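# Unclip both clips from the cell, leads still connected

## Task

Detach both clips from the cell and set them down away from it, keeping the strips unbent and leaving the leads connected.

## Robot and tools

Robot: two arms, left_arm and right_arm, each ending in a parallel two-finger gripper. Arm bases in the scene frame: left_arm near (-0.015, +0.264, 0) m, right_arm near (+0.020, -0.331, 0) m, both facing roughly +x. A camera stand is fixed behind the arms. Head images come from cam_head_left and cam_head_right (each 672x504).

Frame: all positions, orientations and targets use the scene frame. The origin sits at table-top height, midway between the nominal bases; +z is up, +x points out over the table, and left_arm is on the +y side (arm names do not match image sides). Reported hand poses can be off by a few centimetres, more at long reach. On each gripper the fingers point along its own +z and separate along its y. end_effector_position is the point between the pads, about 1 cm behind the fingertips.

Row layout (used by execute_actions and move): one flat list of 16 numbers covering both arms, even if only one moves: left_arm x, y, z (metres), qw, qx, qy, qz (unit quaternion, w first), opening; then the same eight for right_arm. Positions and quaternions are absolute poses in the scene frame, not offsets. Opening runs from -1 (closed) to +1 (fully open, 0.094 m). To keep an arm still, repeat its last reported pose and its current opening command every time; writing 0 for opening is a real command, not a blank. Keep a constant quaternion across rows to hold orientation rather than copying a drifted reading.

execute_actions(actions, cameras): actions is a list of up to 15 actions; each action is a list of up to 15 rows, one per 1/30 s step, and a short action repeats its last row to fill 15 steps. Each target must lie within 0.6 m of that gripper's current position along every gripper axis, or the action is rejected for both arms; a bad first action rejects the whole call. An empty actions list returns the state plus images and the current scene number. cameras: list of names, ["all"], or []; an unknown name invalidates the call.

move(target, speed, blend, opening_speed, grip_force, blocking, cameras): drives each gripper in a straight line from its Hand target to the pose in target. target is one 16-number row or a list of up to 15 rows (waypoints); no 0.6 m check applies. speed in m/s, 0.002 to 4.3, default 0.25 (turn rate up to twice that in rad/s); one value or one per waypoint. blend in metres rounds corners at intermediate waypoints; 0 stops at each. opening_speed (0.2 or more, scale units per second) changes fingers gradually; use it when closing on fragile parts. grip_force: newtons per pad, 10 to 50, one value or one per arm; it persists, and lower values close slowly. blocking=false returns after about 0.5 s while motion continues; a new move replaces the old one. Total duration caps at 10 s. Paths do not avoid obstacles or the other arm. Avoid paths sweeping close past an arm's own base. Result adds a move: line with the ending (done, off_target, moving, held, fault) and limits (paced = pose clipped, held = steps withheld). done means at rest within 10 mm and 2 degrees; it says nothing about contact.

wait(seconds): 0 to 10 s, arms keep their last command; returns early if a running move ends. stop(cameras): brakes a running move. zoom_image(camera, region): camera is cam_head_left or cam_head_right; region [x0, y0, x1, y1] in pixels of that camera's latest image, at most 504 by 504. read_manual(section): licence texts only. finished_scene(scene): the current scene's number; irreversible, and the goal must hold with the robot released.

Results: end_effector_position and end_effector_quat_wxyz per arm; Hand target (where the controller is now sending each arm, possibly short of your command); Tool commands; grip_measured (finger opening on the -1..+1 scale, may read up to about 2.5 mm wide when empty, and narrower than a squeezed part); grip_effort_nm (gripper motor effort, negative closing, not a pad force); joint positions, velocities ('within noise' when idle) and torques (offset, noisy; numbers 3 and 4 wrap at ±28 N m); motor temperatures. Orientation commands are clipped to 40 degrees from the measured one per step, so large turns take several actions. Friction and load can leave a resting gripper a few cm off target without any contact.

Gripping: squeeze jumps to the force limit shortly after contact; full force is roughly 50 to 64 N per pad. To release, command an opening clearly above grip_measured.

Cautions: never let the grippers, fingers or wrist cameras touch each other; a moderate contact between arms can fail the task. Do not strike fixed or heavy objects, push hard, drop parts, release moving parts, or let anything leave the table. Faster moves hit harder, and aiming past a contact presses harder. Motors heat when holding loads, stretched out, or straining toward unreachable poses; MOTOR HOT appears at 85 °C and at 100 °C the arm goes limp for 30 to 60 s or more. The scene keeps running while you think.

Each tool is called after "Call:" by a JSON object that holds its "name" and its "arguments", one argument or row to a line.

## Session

Call:
{"name": "execute_actions", "arguments": {
  "actions": []
}}

Call:
{"name": "zoom_image", "arguments": {
  "camera": "cam_head_left",
  "region": [310, 220, 470, 340]
}}

Scene clock: 0.00 s.
left_arm: end_effector_position=(+0.3925, +0.6382, +0.2282) grip_measured=+1.000 grip_effort_nm=n/a end_effector_quat_wxyz=(-0.405, +0.698, -0.504, -0.308) | right_arm: end_effector_position=(+0.9150, -0.3111, +0.1576) grip_measured=+1.000 grip_effort_nm=n/a end_effector_quat_wxyz=(+0.573, -0.012, +0.725, -0.382)
Joint positions: left_arm=[0.491 1.509 1.124 -0.495 -0.896 -1.053 0.094] | right_arm=[0.161 2.376 1.909 0.398 0.722 -0.56 0.094]
Joint velocities: within noise
Joint torques (N m): no reading
Motor temperatures (°C): left_arm=[22 24 25 21 23 26 23] | right_arm=[24 29 26 21 22 23 22]
Heat: left arm: hottest wrist roll 26 °C; right arm: hottest shoulder 29 °C.
Hand target: left_arm +0.3993, +0.6419, +0.2372; -0.414, +0.698, -0.499, -0.304 | right_arm +0.9194, -0.3105, +0.1764; +0.585, -0.004, +0.716, -0.380
Tool commands: left_gripper/opening=+1.0 right_gripper/opening=+1.0

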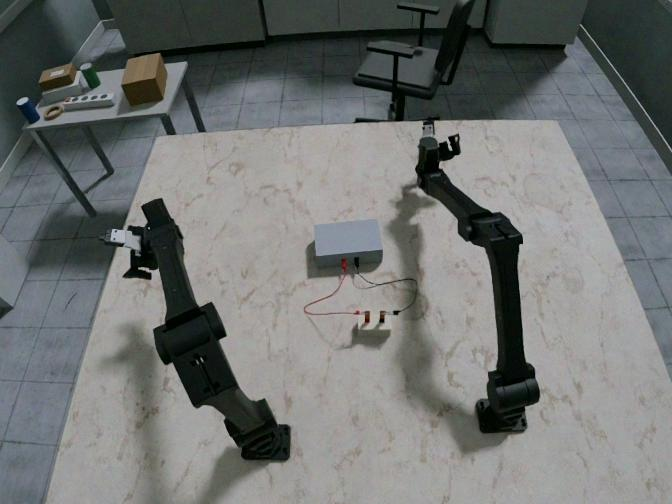

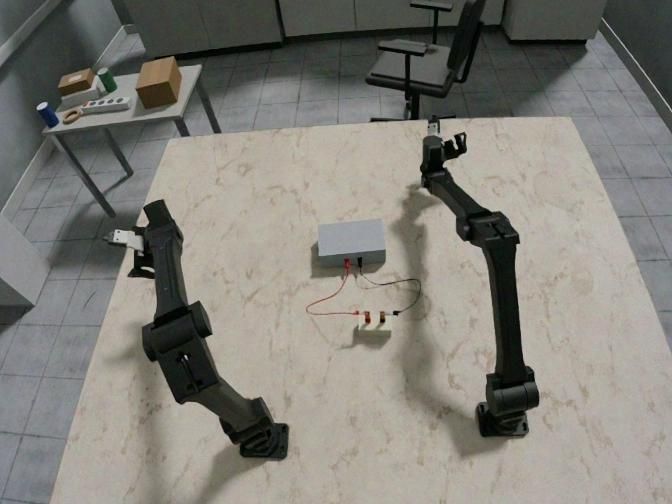

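Scaled by 3.150 from the camera's 672x504 image, which has a finer 960x720 frame.

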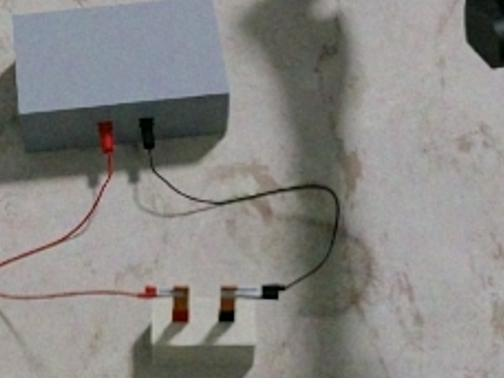

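Call:
{"name": "zoom_image", "arguments": {
  "camera": "cam_head_left",
  "region": [345, 295, 405, 340]
}}

Call:
{"name": "zoom_image", "arguments": {
  "camera": "cam_head_right",
  "region": [345, 295, 405, 340]
}}

Scaled by 8.400 from the camera's 672x504 image, which has a finer 960x720 frame.

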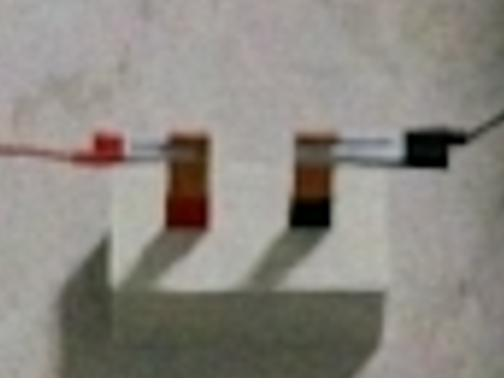

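Scaled by 8.400 from the camera's 672x504 image, which has a finer 960x720 frame.

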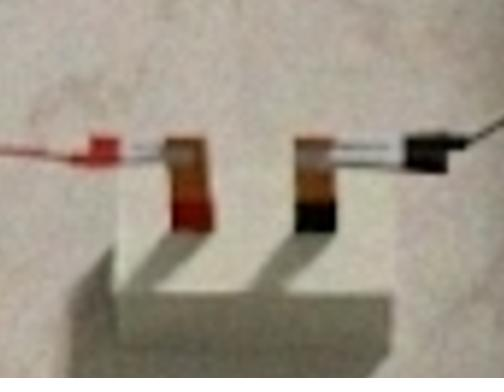

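Call:
{"name": "move", "arguments": {
  "target": [
    [0.36, 0.20, 0.28, 0, 0.725, 0.689, 0, 1, 0.45, -0.50, 0.25, 0, -0.440, 0.898, 0, 1],
    [0.305, 0.02, 0.16, 0, 0.725, 0.689, 0, 0, 0.45, -0.50, 0.25, 0, -0.440, 0.898, 0, 1],
    [0.297, 0.041, 0.13, 0, 0.725, 0.689, 0, 0, 0.45, -0.50, 0.25, 0, -0.440, 0.898, 0, 1],
    [0.297, 0.041, 0.10, 0, 0.725, 0.689, 0, 0, 0.45, -0.50, 0.25, 0, -0.440, 0.898, 0, 1]
  ],
  "cameras": ["all"],
  "speed": [0.3,0.2,0.12,0.12]
}}

Call:
{"name": "zoom_image", "arguments": {
  "camera": "cam_head_left",
  "region": [330, 290, 390, 335]
}}

Call:
{"name": "zoom_image", "arguments": {
  "camera": "cam_head_right",
  "region": [330, 290, 390, 335]
}}

Scene clock: 65.90 s.
left_arm: end_effector_position=(+0.3239, +0.0978, +0.2168) grip_measured=+1.000 grip_effort_nm=0.00 end_effector_quat_wxyz=(+0.694, +0.705, -0.099, +0.106) | right_arm: end_effector_position=(+0.4380, -0.5006, +0.2332) grip_measured=+1.000 grip_effort_nm=0.01 end_effector_quat_wxyz=(-0.013, -0.425, +0.905, +0.024)
Joint positions: left_arm=[0.02 1.57 0.9 -1.674 1.552 -2.077 0.094] | right_arm=[-0.381 1.552 1.475 -1.545 -0.013 -1.268 0.094]
Joint torques (N m): left_arm=[-1.79 -8.7 6.3 -1.36 0.6 -0.13] | right_arm=[-1.14 -15.33 12.51 -0.43 0.13 -0.18]
Motor temperatures (°C): left_arm=[22 25 31 21 23 26 23] | right_arm=[24 32 31 22 22 23 22]
Heat: left arm: hottest elbow 31 °C; right arm: hottest shoulder 32 °C.
Hand target: left_arm +0.3222, +0.0954, +0.2125; +0.698, +0.705, -0.085, +0.089 | right_arm +0.4466, -0.5066, +0.2574; +0.004, -0.431, +0.902, +0.004
Tool commands: left_gripper/opening=+1.0 right_gripper/opening=+1.0
Off the commanded pose: left_arm 0.133 m, 127 deg; orientation clipped | right_arm 0.021 m, 4 deg.
joint sent to its limit (left arm) — joint 4 (wrist pitch), lower limit; joint 5 (wrist yaw), upper limit; joint 6 (wrist roll), lower limit.
move: off_target (left_arm, right_arm; path cut at 10 s); path passed 1 of 4 targets; target 2's new opening was not sent; limits=paced

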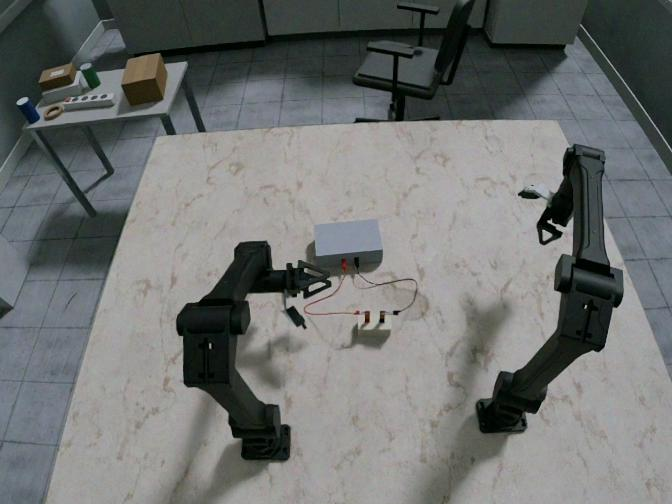

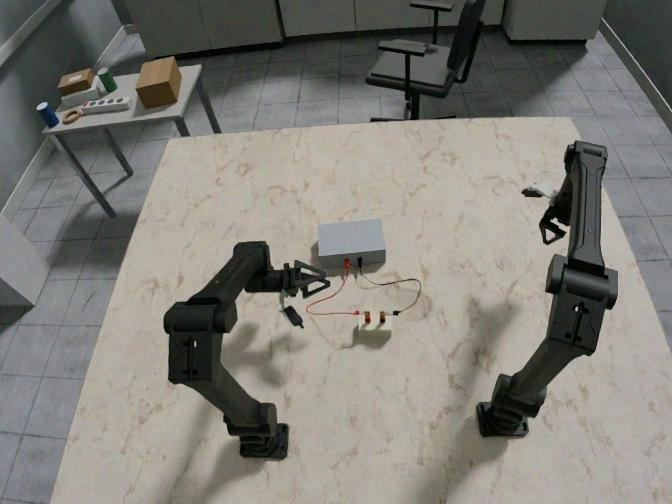

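Scaled by 8.400 from the camera's 672x504 image, which has a finer 960x720 frame.

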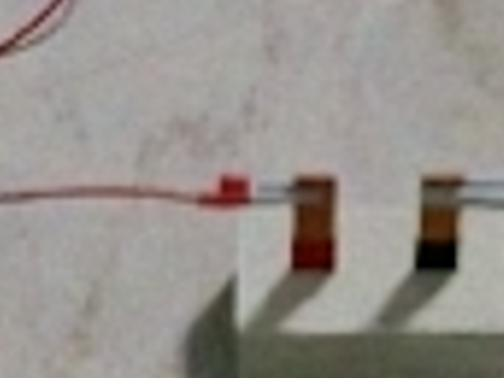

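Scaled by 8.400 from the camera's 672x504 image, which has a finer 960x720 frame.

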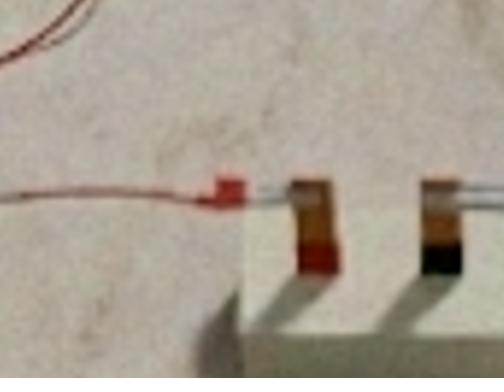

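Call:
{"name": "move", "arguments": {
  "target": [
    [0.36, 0.22, 0.32, 0.612,0.612,-0.354,0.354, 1, 0.45, -0.50, 0.25, 0, -0.440, 0.898, 0, 1],
    [0.36, 0.25, 0.32, 0.354,0.354,-0.612,0.612, 1, 0.45, -0.50, 0.25, 0, -0.440, 0.898, 0, 1],
    [0.36, 0.25, 0.32, 0.192,0.463,-0.80,0.331, 1, 0.45, -0.50, 0.25, 0, -0.440, 0.898, 0, 1]
  ],
  "cameras": [],
  "speed": 0.5,
  "blend": 0.03
}}

Call:
{"name": "move", "arguments": {
  "target": [
    [0.36, 0.2, 0.28, 0,-0.5,0.866,0, 1, 0.45, -0.50, 0.25, 0, -0.440, 0.898, 0, 1],
    [0.36, 0.2, 0.28, 0,0.174,0.985,0, 1, 0.45, -0.50, 0.25, 0, -0.440, 0.898, 0, 1],
    [0.36, 0.2, 0.28, 0,0.725,0.689,0, 1, 0.45, -0.50, 0.25, 0, -0.440, 0.898, 0, 1]
  ],
  "cameras": ["all"],
  "speed": 0.5,
  "blend": 0.03
}}

Scene clock: 121.57 s.
left_arm: end_effector_position=(+0.3547, +0.2491, +0.3005) grip_measured=+1.000 grip_effort_nm=-0.01 end_effector_quat_wxyz=(-0.160, -0.492, +0.785, -0.341) | right_arm: end_effector_position=(+0.4374, -0.5021, +0.2332) grip_measured=+1.000 grip_effort_nm=0.02 end_effector_quat_wxyz=(-0.016, -0.425, +0.905, +0.020)
Joint positions: left_arm=[0.285 1.339 1.296 -1.689 0.758 -0.766 0.094] | right_arm=[-0.381 1.552 1.475 -1.545 -0.004 -1.268 0.094]
Joint torques (N m): left_arm=[-1.67 -9.47 13.14 -0.47 0.13 -0.08] | right_arm=[-0.15 -15.38 11 0.36 0.17 -0.18]
Heat: left arm: hottest elbow 29 °C; right arm: hottest elbow 34 °C.
Hand target: left_arm +0.3609, +0.2499, +0.3188; -0.145, -0.491, +0.788, -0.342 | right_arm +0.4483, -0.5032, +0.2498; +0.000, -0.436, +0.900, +0.000
Off the commanded pose: left_arm 0.020 m, 5 deg | right_arm 0.021 m, 4 deg.
joint sent to its limit (left arm) — joint 4 (wrist pitch), lower limit. The joint targets are off in orientation, not in position.
move: off_target (left_arm, right_arm)
No camera images: "cameras" was empty.

Scene clock: 126.47 s.
left_arm: end_effector_position=(+0.3470, +0.2068, +0.2639) grip_measured=+1.000 grip_effort_nm=-0.01 end_effector_quat_wxyz=(-0.016, +0.716, +0.698, -0.002) | right_arm: end_effector_position=(+0.4404, -0.4946, +0.2332) grip_measured=+1.000 grip_effort_nm=0.02 end_effector_quat_wxyz=(-0.017, -0.433, +0.901, +0.020)
Joint positions: left_arm=[-0.167 1.316 1.31 -1.594 -0.015 1.434 0.094] | right_arm=[-0.362 1.552 1.475 -1.545 -0.003 -1.268 0.094]
Joint torques (N m): left_arm=[-1.08 -8.59 13.67 -0.02 0.05 0.23] | right_arm=[-0.21 -15.44 11 0.32 0.16 -0.18]
Heat: left arm: hottest elbow 29 °C; right arm: hottest elbow 34 °C.
Hand target: left_arm +0.3593, +0.2045, +0.2797; -0.002, +0.721, +0.693, +0.006 | right_arm +0.4514, -0.4956, +0.2498; +0.000, -0.445, +0.896, -0.001
Off the commanded pose: left_arm 0.022 m, 2 deg | right_arm 0.020 m, 3 deg.
move: off_target (left_arm, right_arm)

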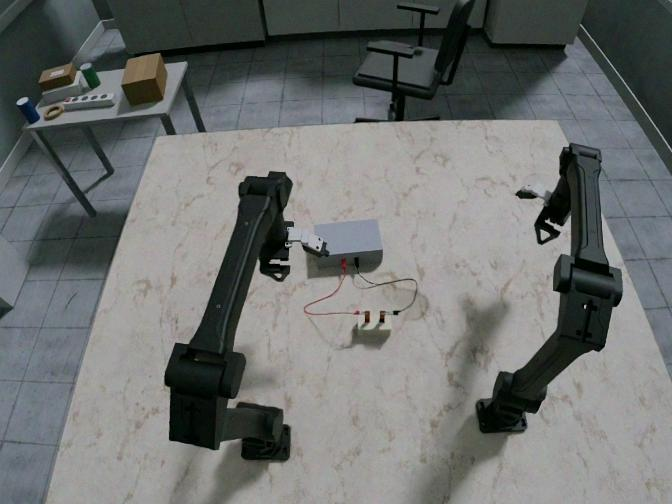

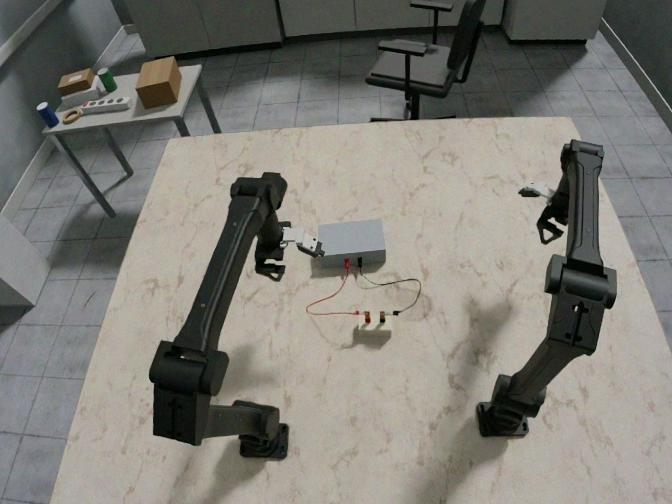

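Call:
{"name": "move", "arguments": {
  "target": [
    [0.305, 0.025, 0.17, 0, 0.725, 0.689, 0, 0, 0.45, -0.50, 0.25, 0, -0.440, 0.898, 0, 1],
    [0.298, 0.041, 0.13, 0, 0.725, 0.689, 0, 0, 0.45, -0.50, 0.25, 0, -0.440, 0.898, 0, 1],
    [0.298, 0.041, 0.10, 0, 0.725, 0.689, 0, 0, 0.45, -0.50, 0.25, 0, -0.440, 0.898, 0, 1]
  ],
  "cameras": ["all"],
  "speed": [0.2,0.12,0.12]
}}

Call:
{"name": "zoom_image", "arguments": {
  "camera": "cam_head_left",
  "region": [330, 290, 390, 335]
}}

Call:
{"name": "zoom_image", "arguments": {
  "camera": "cam_head_right",
  "region": [330, 290, 390, 335]
}}

Scene clock: 144.33 s.
left_arm: end_effector_position=(+0.2926, +0.0429, +0.1048) grip_measured=+0.002 grip_effort_nm=-0.13 end_effector_quat_wxyz=(-0.003, +0.729, +0.685, +0.004) | right_arm: end_effector_position=(+0.4404, -0.4946, +0.2332) grip_measured=+1.000 grip_effort_nm=0.01 end_effector_quat_wxyz=(-0.017, -0.433, +0.901, +0.020)
Joint positions: left_arm=[-0.63 1.426 0.987 -1.137 -0.009 1.007 0.047] | right_arm=[-0.362 1.552 1.475 -1.545 -0.003 -1.268 0.094]
Joint torques (N m): left_arm=[-0.62 -9.52 8.59 0.99 -0.09 0.11] | right_arm=[-0.79 -15.44 11 0.36 0.12 -0.18]
Heat: left arm: hottest elbow 32 °C; right arm: hottest elbow 33 °C.
Hand target: left_arm +0.2968, +0.0440, +0.0998; -0.002, +0.728, +0.686, +0.005 | right_arm +0.4497, -0.4998, +0.2498; +0.000, -0.440, +0.898, +0.000
Off the commanded pose: left_arm 0.007 m, 1 deg | right_arm 0.020 m, 3 deg.
move: off_target (right_arm)

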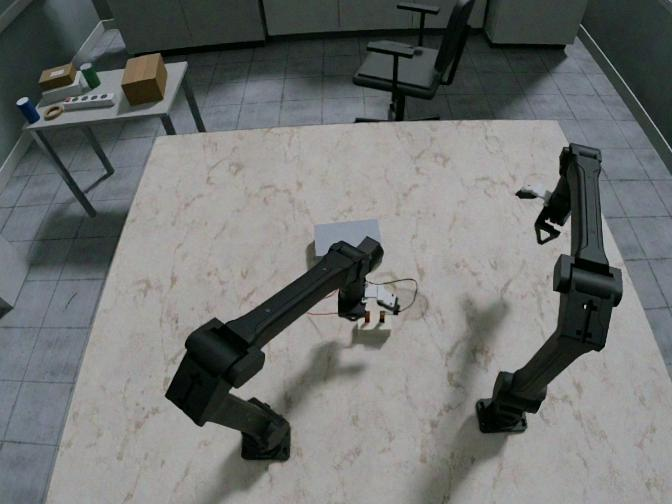

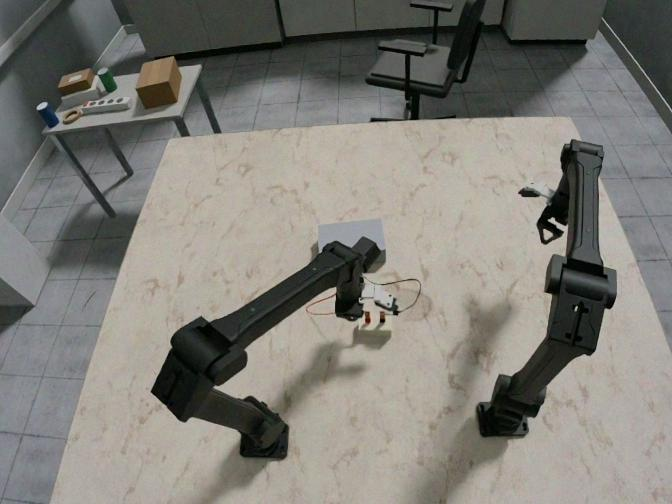

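Scaled by 8.400 from the camera's 672x504 image, which has a finer 960x720 frame.

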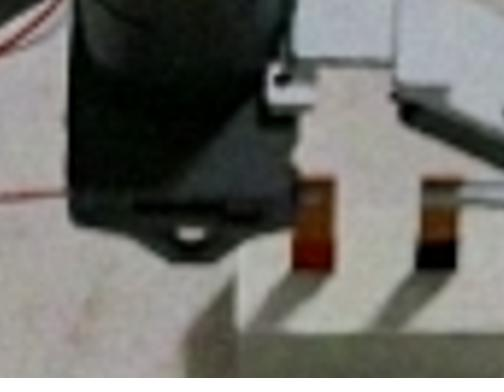

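Scaled by 8.400 from the camera's 672x504 image, which has a finer 960x720 frame.

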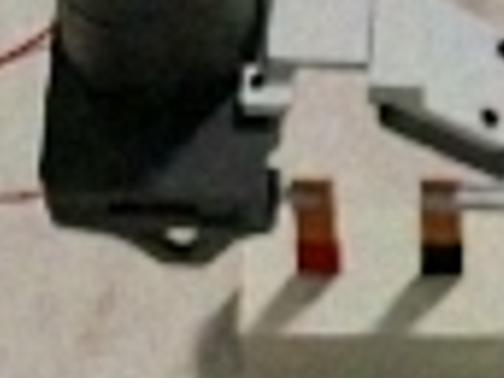

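Call:
{"name": "move", "arguments": {
  "target": [
    [0.298, 0.038, 0.070, 0, 0.725, 0.689, 0, 0, 0.45, -0.50, 0.25, 0, -0.440, 0.898, 0, 1],
    [0.298, 0.038, 0.070, 0, 0.725, 0.689, 0, -0.5, 0.45, -0.50, 0.25, 0, -0.440, 0.898, 0, 1]
  ],
  "cameras": ["all"],
  "speed": 0.12,
  "opening_speed": 0.4,
  "grip_force": [20,50]
}}

Call:
{"name": "zoom_image", "arguments": {
  "camera": "cam_head_left",
  "region": [330, 290, 390, 335]
}}

Call:
{"name": "zoom_image", "arguments": {
  "camera": "cam_head_right",
  "region": [330, 290, 390, 335]
}}

Scene clock: 179.23 s.
left_arm: end_effector_position=(+0.2956, +0.0394, +0.0757) grip_measured=-0.498 grip_effort_nm=-0.13 end_effector_quat_wxyz=(-0.001, +0.729, +0.685, +0.001) | right_arm: end_effector_position=(+0.4404, -0.4946, +0.2332) grip_measured=+1.000 grip_effort_nm=0.02 end_effector_quat_wxyz=(-0.017, -0.433, +0.901, +0.020)
Joint positions: left_arm=[-0.63 1.474 0.952 -1.051 -0.003 1.007 0.024] | right_arm=[-0.362 1.552 1.475 -1.545 -0.003 -1.268 0.094]
Joint torques (N m): left_arm=[-1.38 -9.52 8.32 0.99 0.06 -0.05] | right_arm=[-1.03 -15.44 11.03 0.43 0.12 -0.17]
Heat: left arm: hottest elbow 30 °C; right arm: hottest elbow 33 °C.
Hand target: left_arm +0.2977, +0.0384, +0.0704; +0.000, +0.725, +0.689, +0.000 | right_arm +0.4497, -0.4998, +0.2498; +0.000, -0.440, +0.898, +0.000
Off the commanded pose: left_arm 0.006 m, 1 deg | right_arm 0.020 m, 3 deg.
grip_force (N): 20, 50
move: off_target (right_arm)

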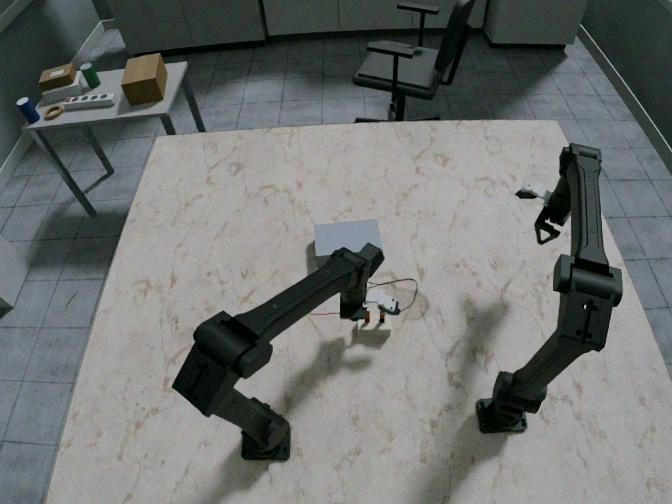

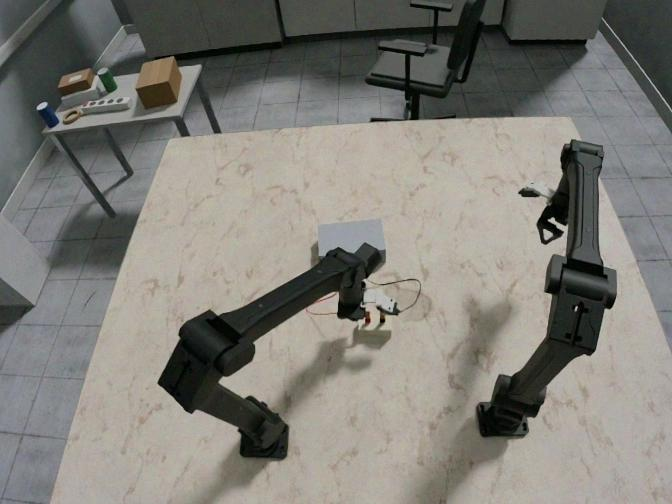

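Scaled by 8.400 from the camera's 672x504 image, which has a finer 960x720 frame.

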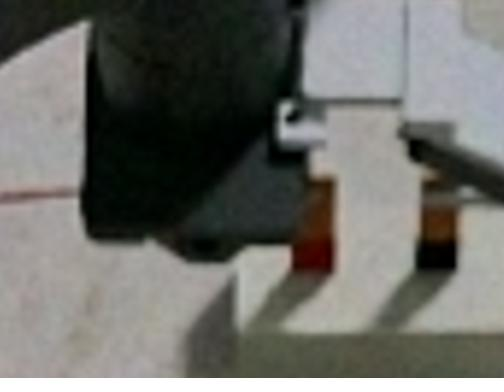

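Scaled by 8.400 from the camera's 672x504 image, which has a finer 960x720 frame.

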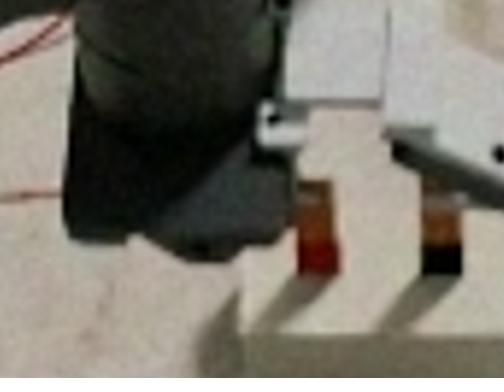

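Call:
{"name": "move", "arguments": {
  "target": [
    [0.298, 0.035, 0.070, 0, 0.725, 0.689, 0, -0.5, 0.45, -0.50, 0.25, 0, -0.440, 0.898, 0, 1],
    [0.298, 0.035, 0.070, 0, 0.725, 0.689, 0, -0.78, 0.45, -0.50, 0.25, 0, -0.440, 0.898, 0, 1]
  ],
  "cameras": ["all"],
  "speed": 0.12,
  "opening_speed": 0.3
}}

Call:
{"name": "zoom_image", "arguments": {
  "camera": "cam_head_left",
  "region": [330, 290, 390, 335]
}}

Call:
{"name": "zoom_image", "arguments": {
  "camera": "cam_head_right",
  "region": [330, 290, 390, 335]
}}

Scene clock: 196.60 s.
left_arm: end_effector_position=(+0.2955, +0.0395, +0.0752) grip_measured=-0.778 grip_effort_nm=-0.13 end_effector_quat_wxyz=(-0.002, +0.728, +0.685, +0.001) | right_arm: end_effector_position=(+0.4404, -0.4946, +0.2332) grip_measured=+1.000 grip_effort_nm=0.01 end_effector_quat_wxyz=(-0.017, -0.433, +0.901, +0.020)
Joint positions: left_arm=[-0.63 1.475 0.952 -1.051 -0.003 1.006 0.01] | right_arm=[-0.362 1.552 1.475 -1.545 -0.003 -1.268 0.094]
Joint torques (N m): left_arm=[-1.67 -9.58 8.62 1.05 0.07 -0.07] | right_arm=[-0.91 -15.15 11.04 0.35 0.12 -0.18]
Heat: left arm: hottest elbow 30 °C; right arm: hottest elbow 33 °C.
Hand target: left_arm +0.2979, +0.0352, +0.0702; +0.000, +0.725, +0.689, +0.000 | right_arm +0.4497, -0.4998, +0.2498; +0.000, -0.440, +0.898, +0.000
Off the commanded pose: left_arm 0.007 m, 1 deg | right_arm 0.020 m, 3 deg.
grip_force (N): 20, 50
move: off_target (right_arm)

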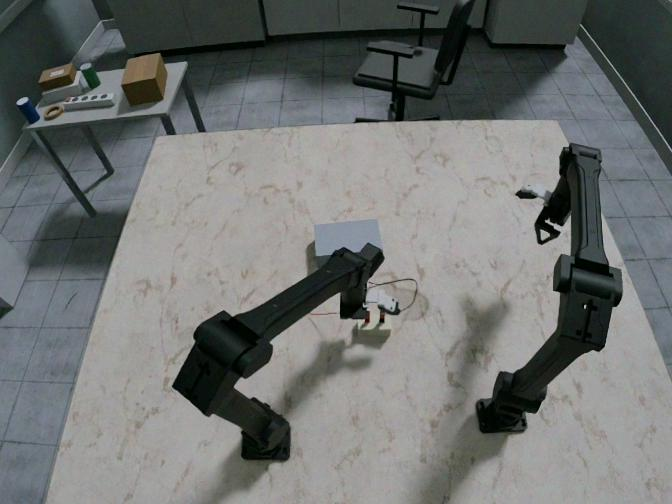

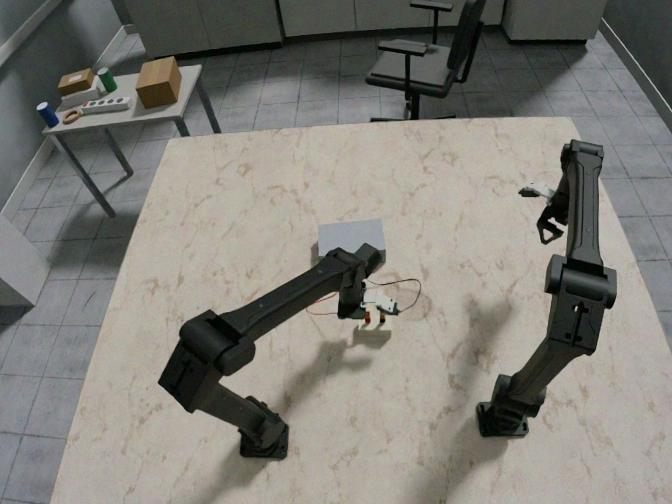

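Scaled by 8.400 from the camera's 672x504 image, which has a finer 960x720 frame.

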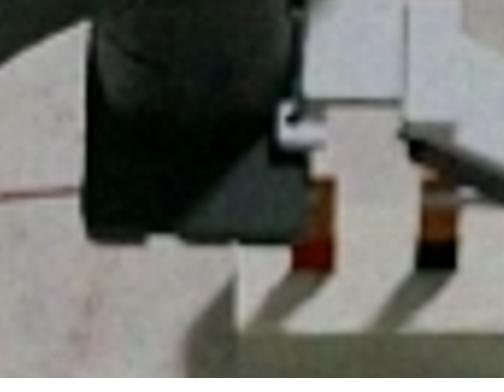

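Scaled by 8.400 from the camera's 672x504 image, which has a finer 960x720 frame.

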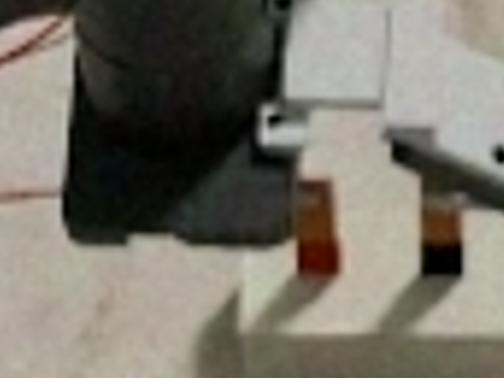

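Call:
{"name": "move", "arguments": {
  "target": [0.298, 0.035, 0.070, 0, 0.725, 0.689, 0, -0.96, 0.45, -0.50, 0.25, 0, -0.440, 0.898, 0, 1],
  "cameras": ["all"],
  "opening_speed": 0.3
}}

Call:
{"name": "zoom_image", "arguments": {
  "camera": "cam_head_left",
  "region": [330, 290, 390, 335]
}}

Scene clock: 203.93 s.
left_arm: end_effector_position=(+0.2953, +0.0393, +0.0752) grip_measured=-0.870 grip_effort_nm=-0.48 end_effector_quat_wxyz=(-0.002, +0.728, +0.685, +0.000) | right_arm: end_effector_position=(+0.4404, -0.4946, +0.2332) grip_measured=+1.000 grip_effort_nm=0.01 end_effector_quat_wxyz=(-0.017, -0.433, +0.901, +0.020)
Joint positions: left_arm=[-0.63 1.475 0.952 -1.051 -0.002 1.006 0.006] | right_arm=[-0.362 1.552 1.475 -1.545 -0.003 -1.268 0.094]
Joint torques (N m): left_arm=[-1.96 -9.58 8.7 0.99 0.07 -0.1] | right_arm=[-1.03 -15.33 11.03 0.42 0.13 -0.17]
Heat: left arm: hottest elbow 30 °C; right arm: hottest elbow 33 °C.
Hand target: left_arm +0.2978, +0.0350, +0.0702; +0.000, +0.725, +0.689, +0.000 | right_arm +0.4497, -0.4998, +0.2498; +0.000, -0.440, +0.898, +0.000
Off the commanded pose: left_arm 0.007 m, 1 deg | right_arm 0.020 m, 3 deg.
grip_force (N): 20, 50
move: off_target (right_arm)

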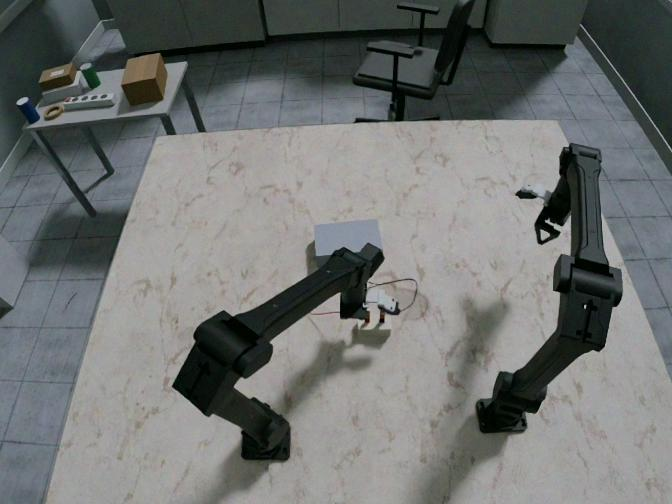

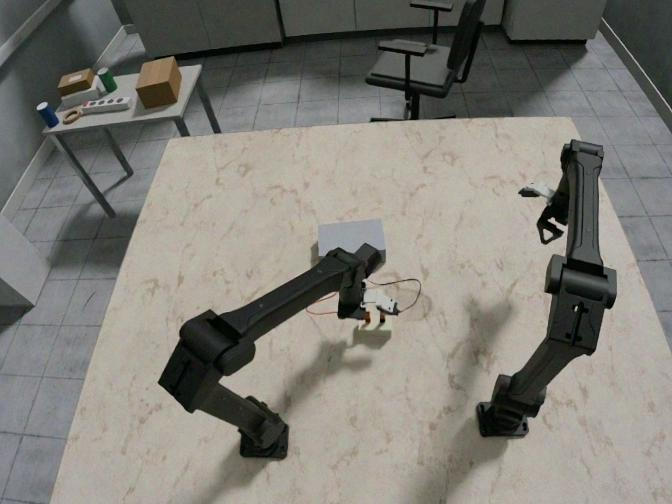

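Scaled by 8.400 from the camera's 672x504 image, which has a finer 960x720 frame.

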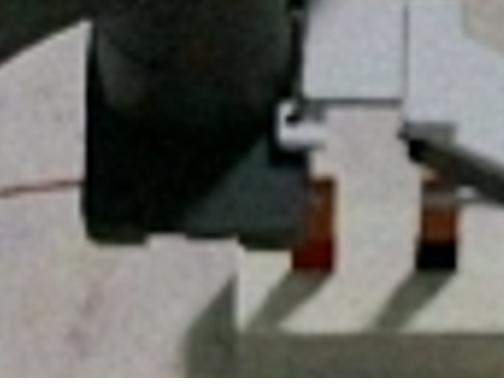

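Call:
{"name": "move", "arguments": {
  "target": [
    [0.298, 0.037, 0.070, 0, 0.725, 0.689, 0, -1, 0.45, -0.50, 0.25, 0, -0.440, 0.898, 0, 1],
    [0.304, 0.062, 0.086, 0, 0.725, 0.689, 0, -1, 0.45, -0.50, 0.25, 0, -0.440, 0.898, 0, 1],
    [0.308, 0.11, 0.096, 0, 0.725, 0.689, 0, -1, 0.45, -0.50, 0.25, 0, -0.440, 0.898, 0, 1]
  ],
  "cameras": ["all"],
  "speed": 0.06,
  "blend": [0,0.01,0],
  "opening_speed": 0.3,
  "grip_force": [35,50]
}}

Call:
{"name": "zoom_image", "arguments": {
  "camera": "cam_head_left",
  "region": [320, 280, 400, 340]
}}

Scene clock: 223.80 s.
left_arm: end_effector_position=(+0.3126, +0.1063, +0.0955) grip_measured=-0.882 grip_effort_nm=-0.76 end_effector_quat_wxyz=(+0.006, +0.717, +0.697, +0.001) | right_arm: end_effector_position=(+0.4404, -0.4946, +0.2332) grip_measured=+1.000 grip_effort_nm=0.01 end_effector_quat_wxyz=(-0.017, -0.433, +0.901, +0.020)
Joint positions: left_arm=[-0.451 1.388 0.921 -1.092 0.001 1.152 0.006] | right_arm=[-0.362 1.552 1.475 -1.545 -0.003 -1.268 0.094]
Joint torques (N m): left_arm=[-0.73 -10.17 8.18 -0.12 0.05 0.27] | right_arm=[-1.03 -15.21 11.02 0.4 0.11 -0.16]
Heat: left arm: hottest elbow 31 °C; right arm: hottest elbow 33 °C.
Hand target: left_arm +0.3078, +0.1105, +0.0956; -0.001, +0.720, +0.694, -0.003 | right_arm +0.4497, -0.4998, +0.2498; +0.000, -0.440, +0.898, +0.000
Off the commanded pose: left_arm 0.006 m, 2 deg | right_arm 0.020 m, 3 deg.
grip_force (N): 35, 50
move: off_target (right_arm)

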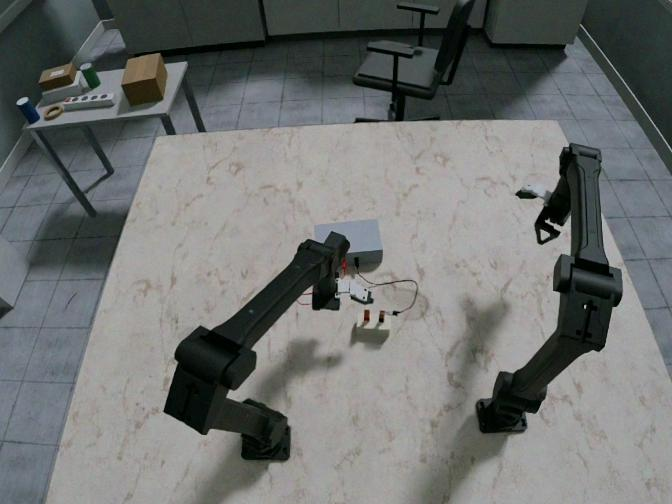

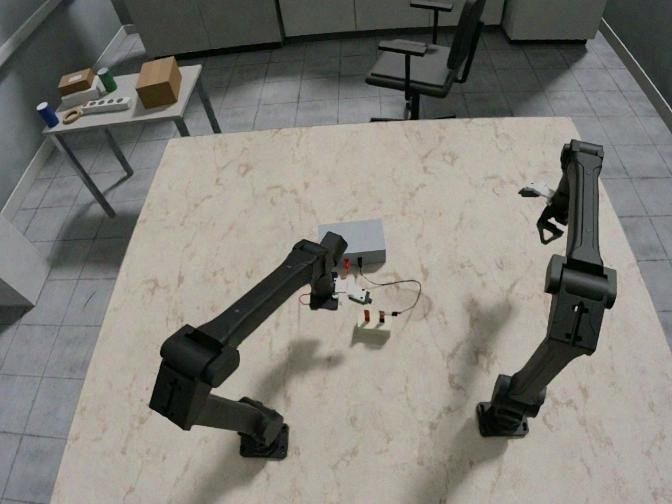

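Scaled by 6.300 from the camera's 672x504 image, which has a finer 960x720 frame.

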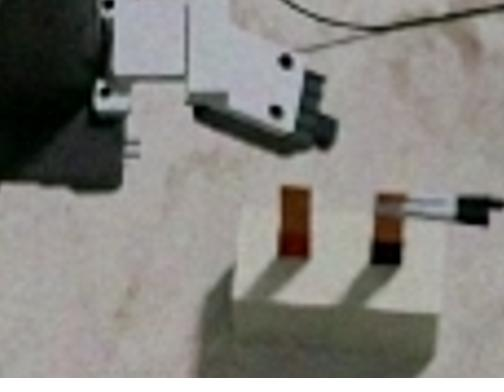

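Call:
{"name": "move", "arguments": {
  "target": [
    [0.308, 0.175, 0.09, 0, 0.725, 0.689, 0, -1, 0.45, -0.50, 0.25, 0, -0.440, 0.898, 0, 1],
    [0.306, 0.175, 0.004, 0, 0.725, 0.689, 0, -1, 0.45, -0.50, 0.25, 0, -0.440, 0.898, 0, 1],
    [0.306, 0.175, 0.004, 0, 0.725, 0.689, 0, -0.4, 0.45, -0.50, 0.25, 0, -0.440, 0.898, 0, 1]
  ],
  "cameras": ["all"],
  "speed": 0.12,
  "opening_speed": 0.5
}}

Call:
{"name": "zoom_image", "arguments": {
  "camera": "cam_head_left",
  "region": [280, 260, 400, 350]
}}

Scene clock: 240.23 s.
left_arm: end_effector_position=(+0.3022, +0.1739, +0.0099) grip_measured=-0.402 grip_effort_nm=0.12 end_effector_quat_wxyz=(+0.000, +0.722, +0.692, -0.001) | right_arm: end_effector_position=(+0.4404, -0.4946, +0.2332) grip_measured=+1.000 grip_effort_nm=0.01 end_effector_quat_wxyz=(-0.017, -0.433, +0.901, +0.020)
Joint positions: left_arm=[-0.279 1.46 0.724 -0.836 0.001 1.337 0.028] | right_arm=[-0.362 1.552 1.475 -1.545 -0.003 -1.268 0.094]
Joint torques (N m): left_arm=[-0.97 -8.41 7.06 1.14 0.01 0.21] | right_arm=[-0.85 -15.21 10.97 0.34 0.12 -0.17]
Heat: left arm: hottest elbow 30 °C; right arm: hottest elbow 34 °C.
Hand target: left_arm +0.3039, +0.1746, +0.0055; +0.001, +0.725, +0.689, -0.001 | right_arm +0.4497, -0.4998, +0.2498; +0.000, -0.440, +0.898, +0.000
Off the commanded pose: left_arm 0.007 m, 1 deg | right_arm 0.020 m, 3 deg.
grip_force (N): 35, 50
move: off_target (right_arm)

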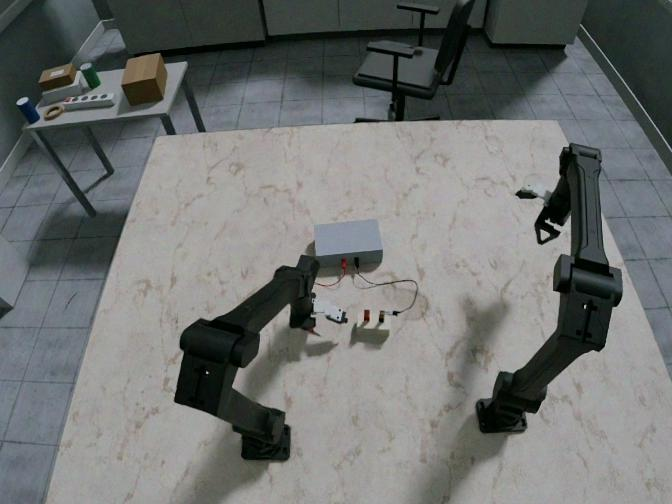

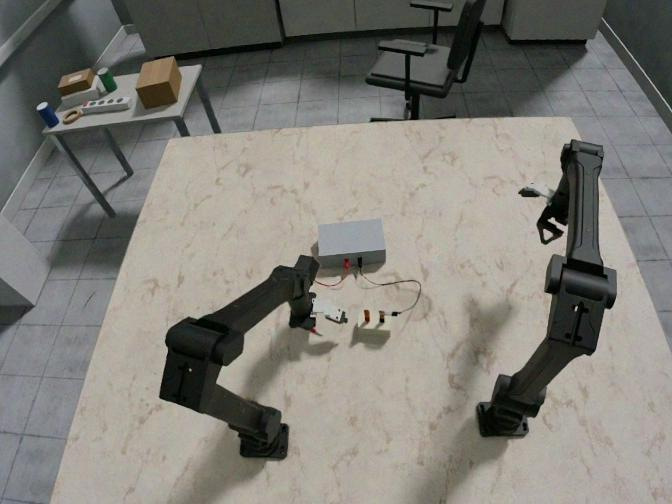

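Scaled by 4.200 from the camera's 672x504 image, which has a finer 960x720 frame.

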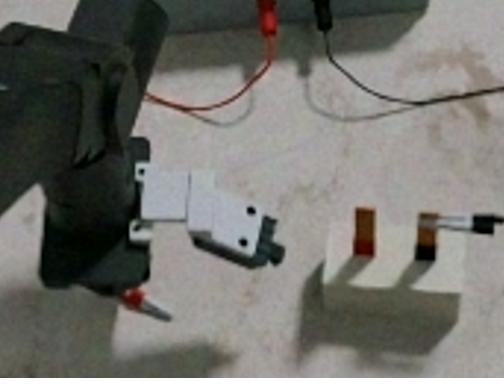

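Call:
{"name": "move", "arguments": {
  "target": [
    [0.306, 0.175, 0.12, 0, 0.725, 0.689, 0, -0.4, 0.45, -0.50, 0.25, 0, -0.440, 0.898, 0, 1],
    [0.33, 0.10, 0.20, 0, 0.725, 0.689, 0, 0, 0.45, -0.50, 0.25, 0, -0.440, 0.898, 0, 1],
    [0.305, -0.085, 0.17, 0, 0.725, 0.689, 0, 0, 0.45, -0.50, 0.25, 0, -0.440, 0.898, 0, 1],
    [0.293, -0.067, 0.13, 0, 0.725, 0.689, 0, 0, 0.45, -0.50, 0.25, 0, -0.440, 0.898, 0, 1],
    [0.293, -0.067, 0.10, 0, 0.725, 0.689, 0, 0, 0.45, -0.50, 0.25, 0, -0.440, 0.898, 0, 1]
  ],
  "cameras": ["all"],
  "speed": [0.15,0.25,0.25,0.15,0.15],
  "blend": [0.02,0.03,0.01,0,0]
}}

Call:
{"name": "zoom_image", "arguments": {
  "camera": "cam_head_left",
  "region": [350, 290, 410, 335]
}}

Call:
{"name": "zoom_image", "arguments": {
  "camera": "cam_head_right",
  "region": [350, 290, 410, 335]
}}

Scene clock: 270.13 s.
left_arm: end_effector_position=(+0.2944, -0.0646, +0.1044) grip_measured=-0.002 grip_effort_nm=0.12 end_effector_quat_wxyz=(-0.002, +0.735, +0.678, +0.005) | right_arm: end_effector_position=(+0.4404, -0.4946, +0.2332) grip_measured=+1.000 grip_effort_nm=0.02 end_effector_quat_wxyz=(-0.017, -0.433, +0.901, +0.020)
Joint positions: left_arm=[-0.822 1.606 1.19 -1.158 -0.009 0.833 0.047] | right_arm=[-0.362 1.552 1.475 -1.545 -0.003 -1.268 0.094]
Joint torques (N m): left_arm=[-0.91 -12.28 8.75 1.18 -0.15 -0.09] | right_arm=[-0.97 -15.33 11.02 0.39 0.11 -0.17]
Heat: left arm: hottest elbow 30 °C; right arm: hottest elbow 34 °C.
Hand target: left_arm +0.2978, -0.0651, +0.0974; -0.001, +0.728, +0.685, +0.006 | right_arm +0.4497, -0.4998, +0.2498; +0.000, -0.440, +0.898, +0.000
Off the commanded pose: left_arm 0.005 m, 2 deg | right_arm 0.020 m, 3 deg.
grip_force (N): 35, 50
move: off_target (right_arm); blend cut to 0 m at target 2; target 2's new opening was sent with left_arm's hand 0.019 m and 2 deg from that target

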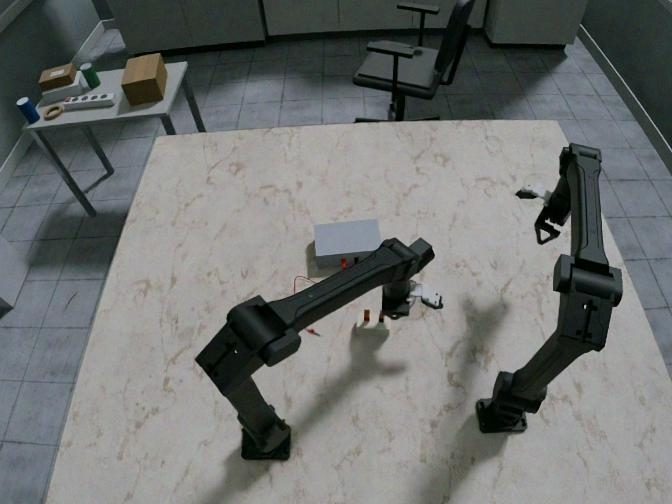

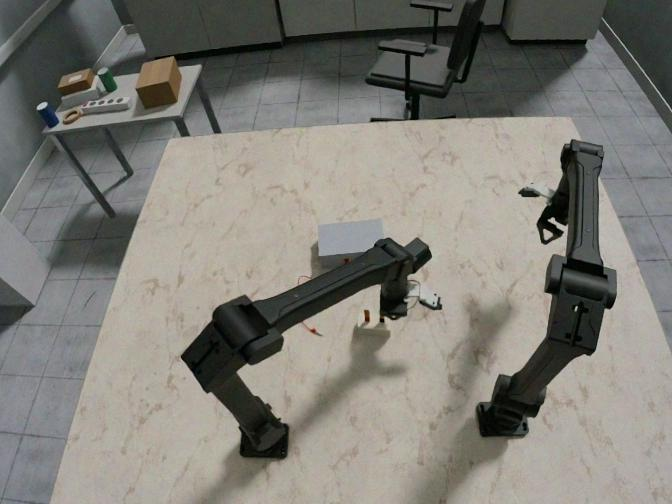

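Scaled by 8.400 from the camera's 672x504 image, which has a finer 960x720 frame.

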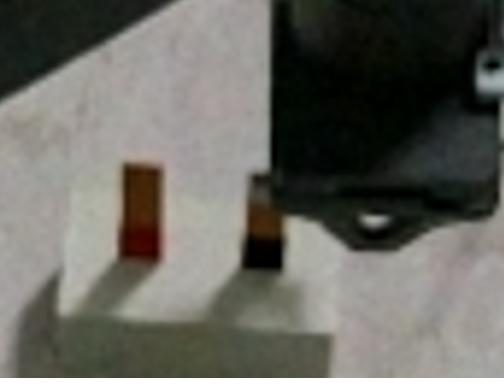

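Scaled by 8.400 from the camera's 672x504 image, which has a finer 960x720 frame.

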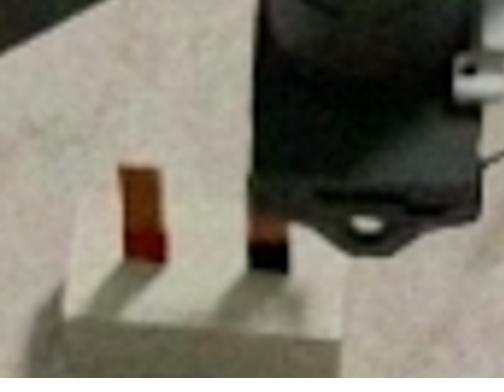

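Call:
{"name": "move", "arguments": {
  "target": [
    [0.2905, -0.068, 0.070, 0, 0.743, 0.669, 0, 0, 0.45, -0.50, 0.25, 0, -0.440, 0.898, 0, 1],
    [0.2905, -0.068, 0.070, 0, 0.743, 0.669, 0, -0.5, 0.45, -0.50, 0.25, 0, -0.440, 0.898, 0, 1]
  ],
  "cameras": ["all"],
  "speed": 0.12,
  "opening_speed": 0.4,
  "grip_force": [20,50]
}}

Call:
{"name": "zoom_image", "arguments": {
  "camera": "cam_head_left",
  "region": [350, 290, 410, 335]
}}

Call:
{"name": "zoom_image", "arguments": {
  "camera": "cam_head_right",
  "region": [350, 290, 410, 335]
}}

Scene clock: 294.03 s.
left_arm: end_effector_position=(+0.2918, -0.0635, +0.0783) grip_measured=-0.498 grip_effort_nm=-0.13 end_effector_quat_wxyz=(+0.001, +0.735, +0.678, +0.002) | right_arm: end_effector_position=(+0.4404, -0.4946, +0.2332) grip_measured=+1.000 grip_effort_nm=0.01 end_effector_quat_wxyz=(-0.017, -0.433, +0.901, +0.020)
Joint positions: left_arm=[-0.822 1.627 1.141 -1.083 -0.003 0.833 0.024] | right_arm=[-0.362 1.552 1.475 -1.545 -0.003 -1.268 0.094]
Joint torques (N m): left_arm=[-1.9 -12.28 8.28 1.06 0.03 0.19] | right_arm=[-1.08 -15.21 11.02 0.39 0.13 -0.18]
Heat: left arm: hottest elbow 30 °C; right arm: hottest elbow 34 °C.
Hand target: left_arm +0.2903, -0.0677, +0.0709; +0.000, +0.741, +0.671, +0.000 | right_arm +0.4497, -0.4998, +0.2498; +0.000, -0.440, +0.898, +0.000
Off the commanded pose: left_arm 0.010 m, 1 deg | right_arm 0.020 m, 3 deg.
grip_force (N): 20, 50
move: off_target (right_arm)

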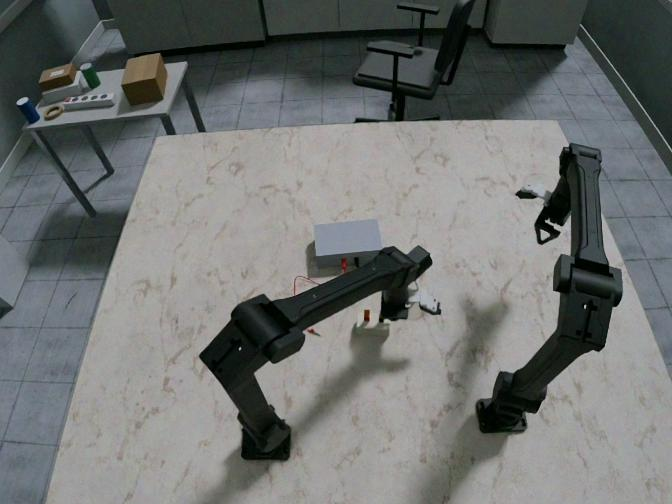

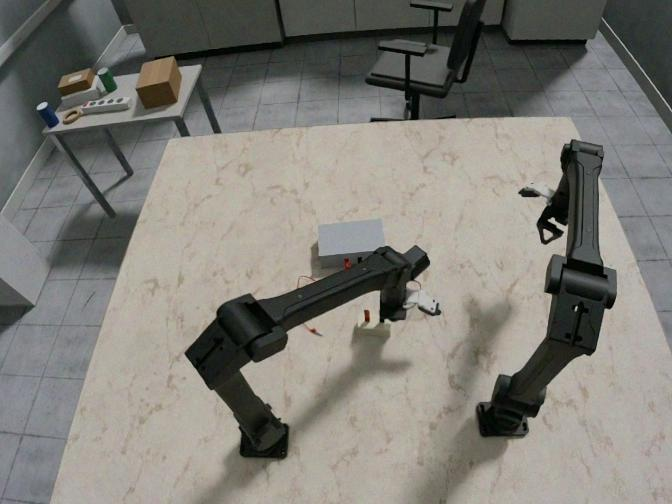

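Scaled by 8.400 from the camera's 672x504 image, which has a finer 960x720 frame.

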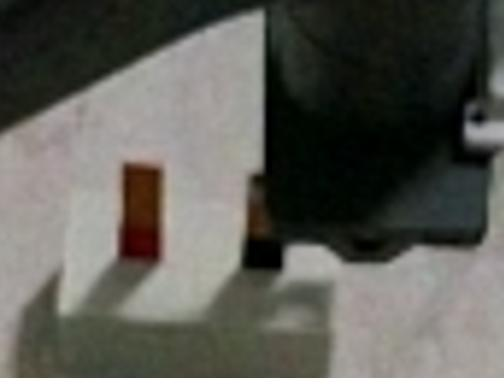

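Scaled by 8.400 from the camera's 672x504 image, which has a finer 960x720 frame.

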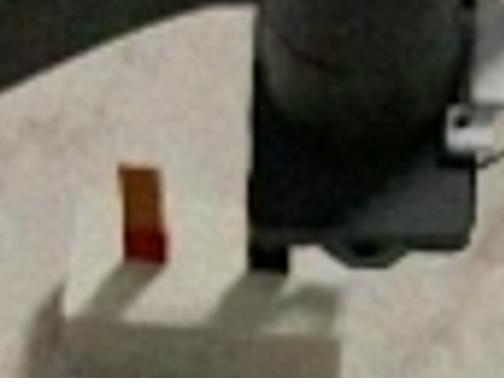

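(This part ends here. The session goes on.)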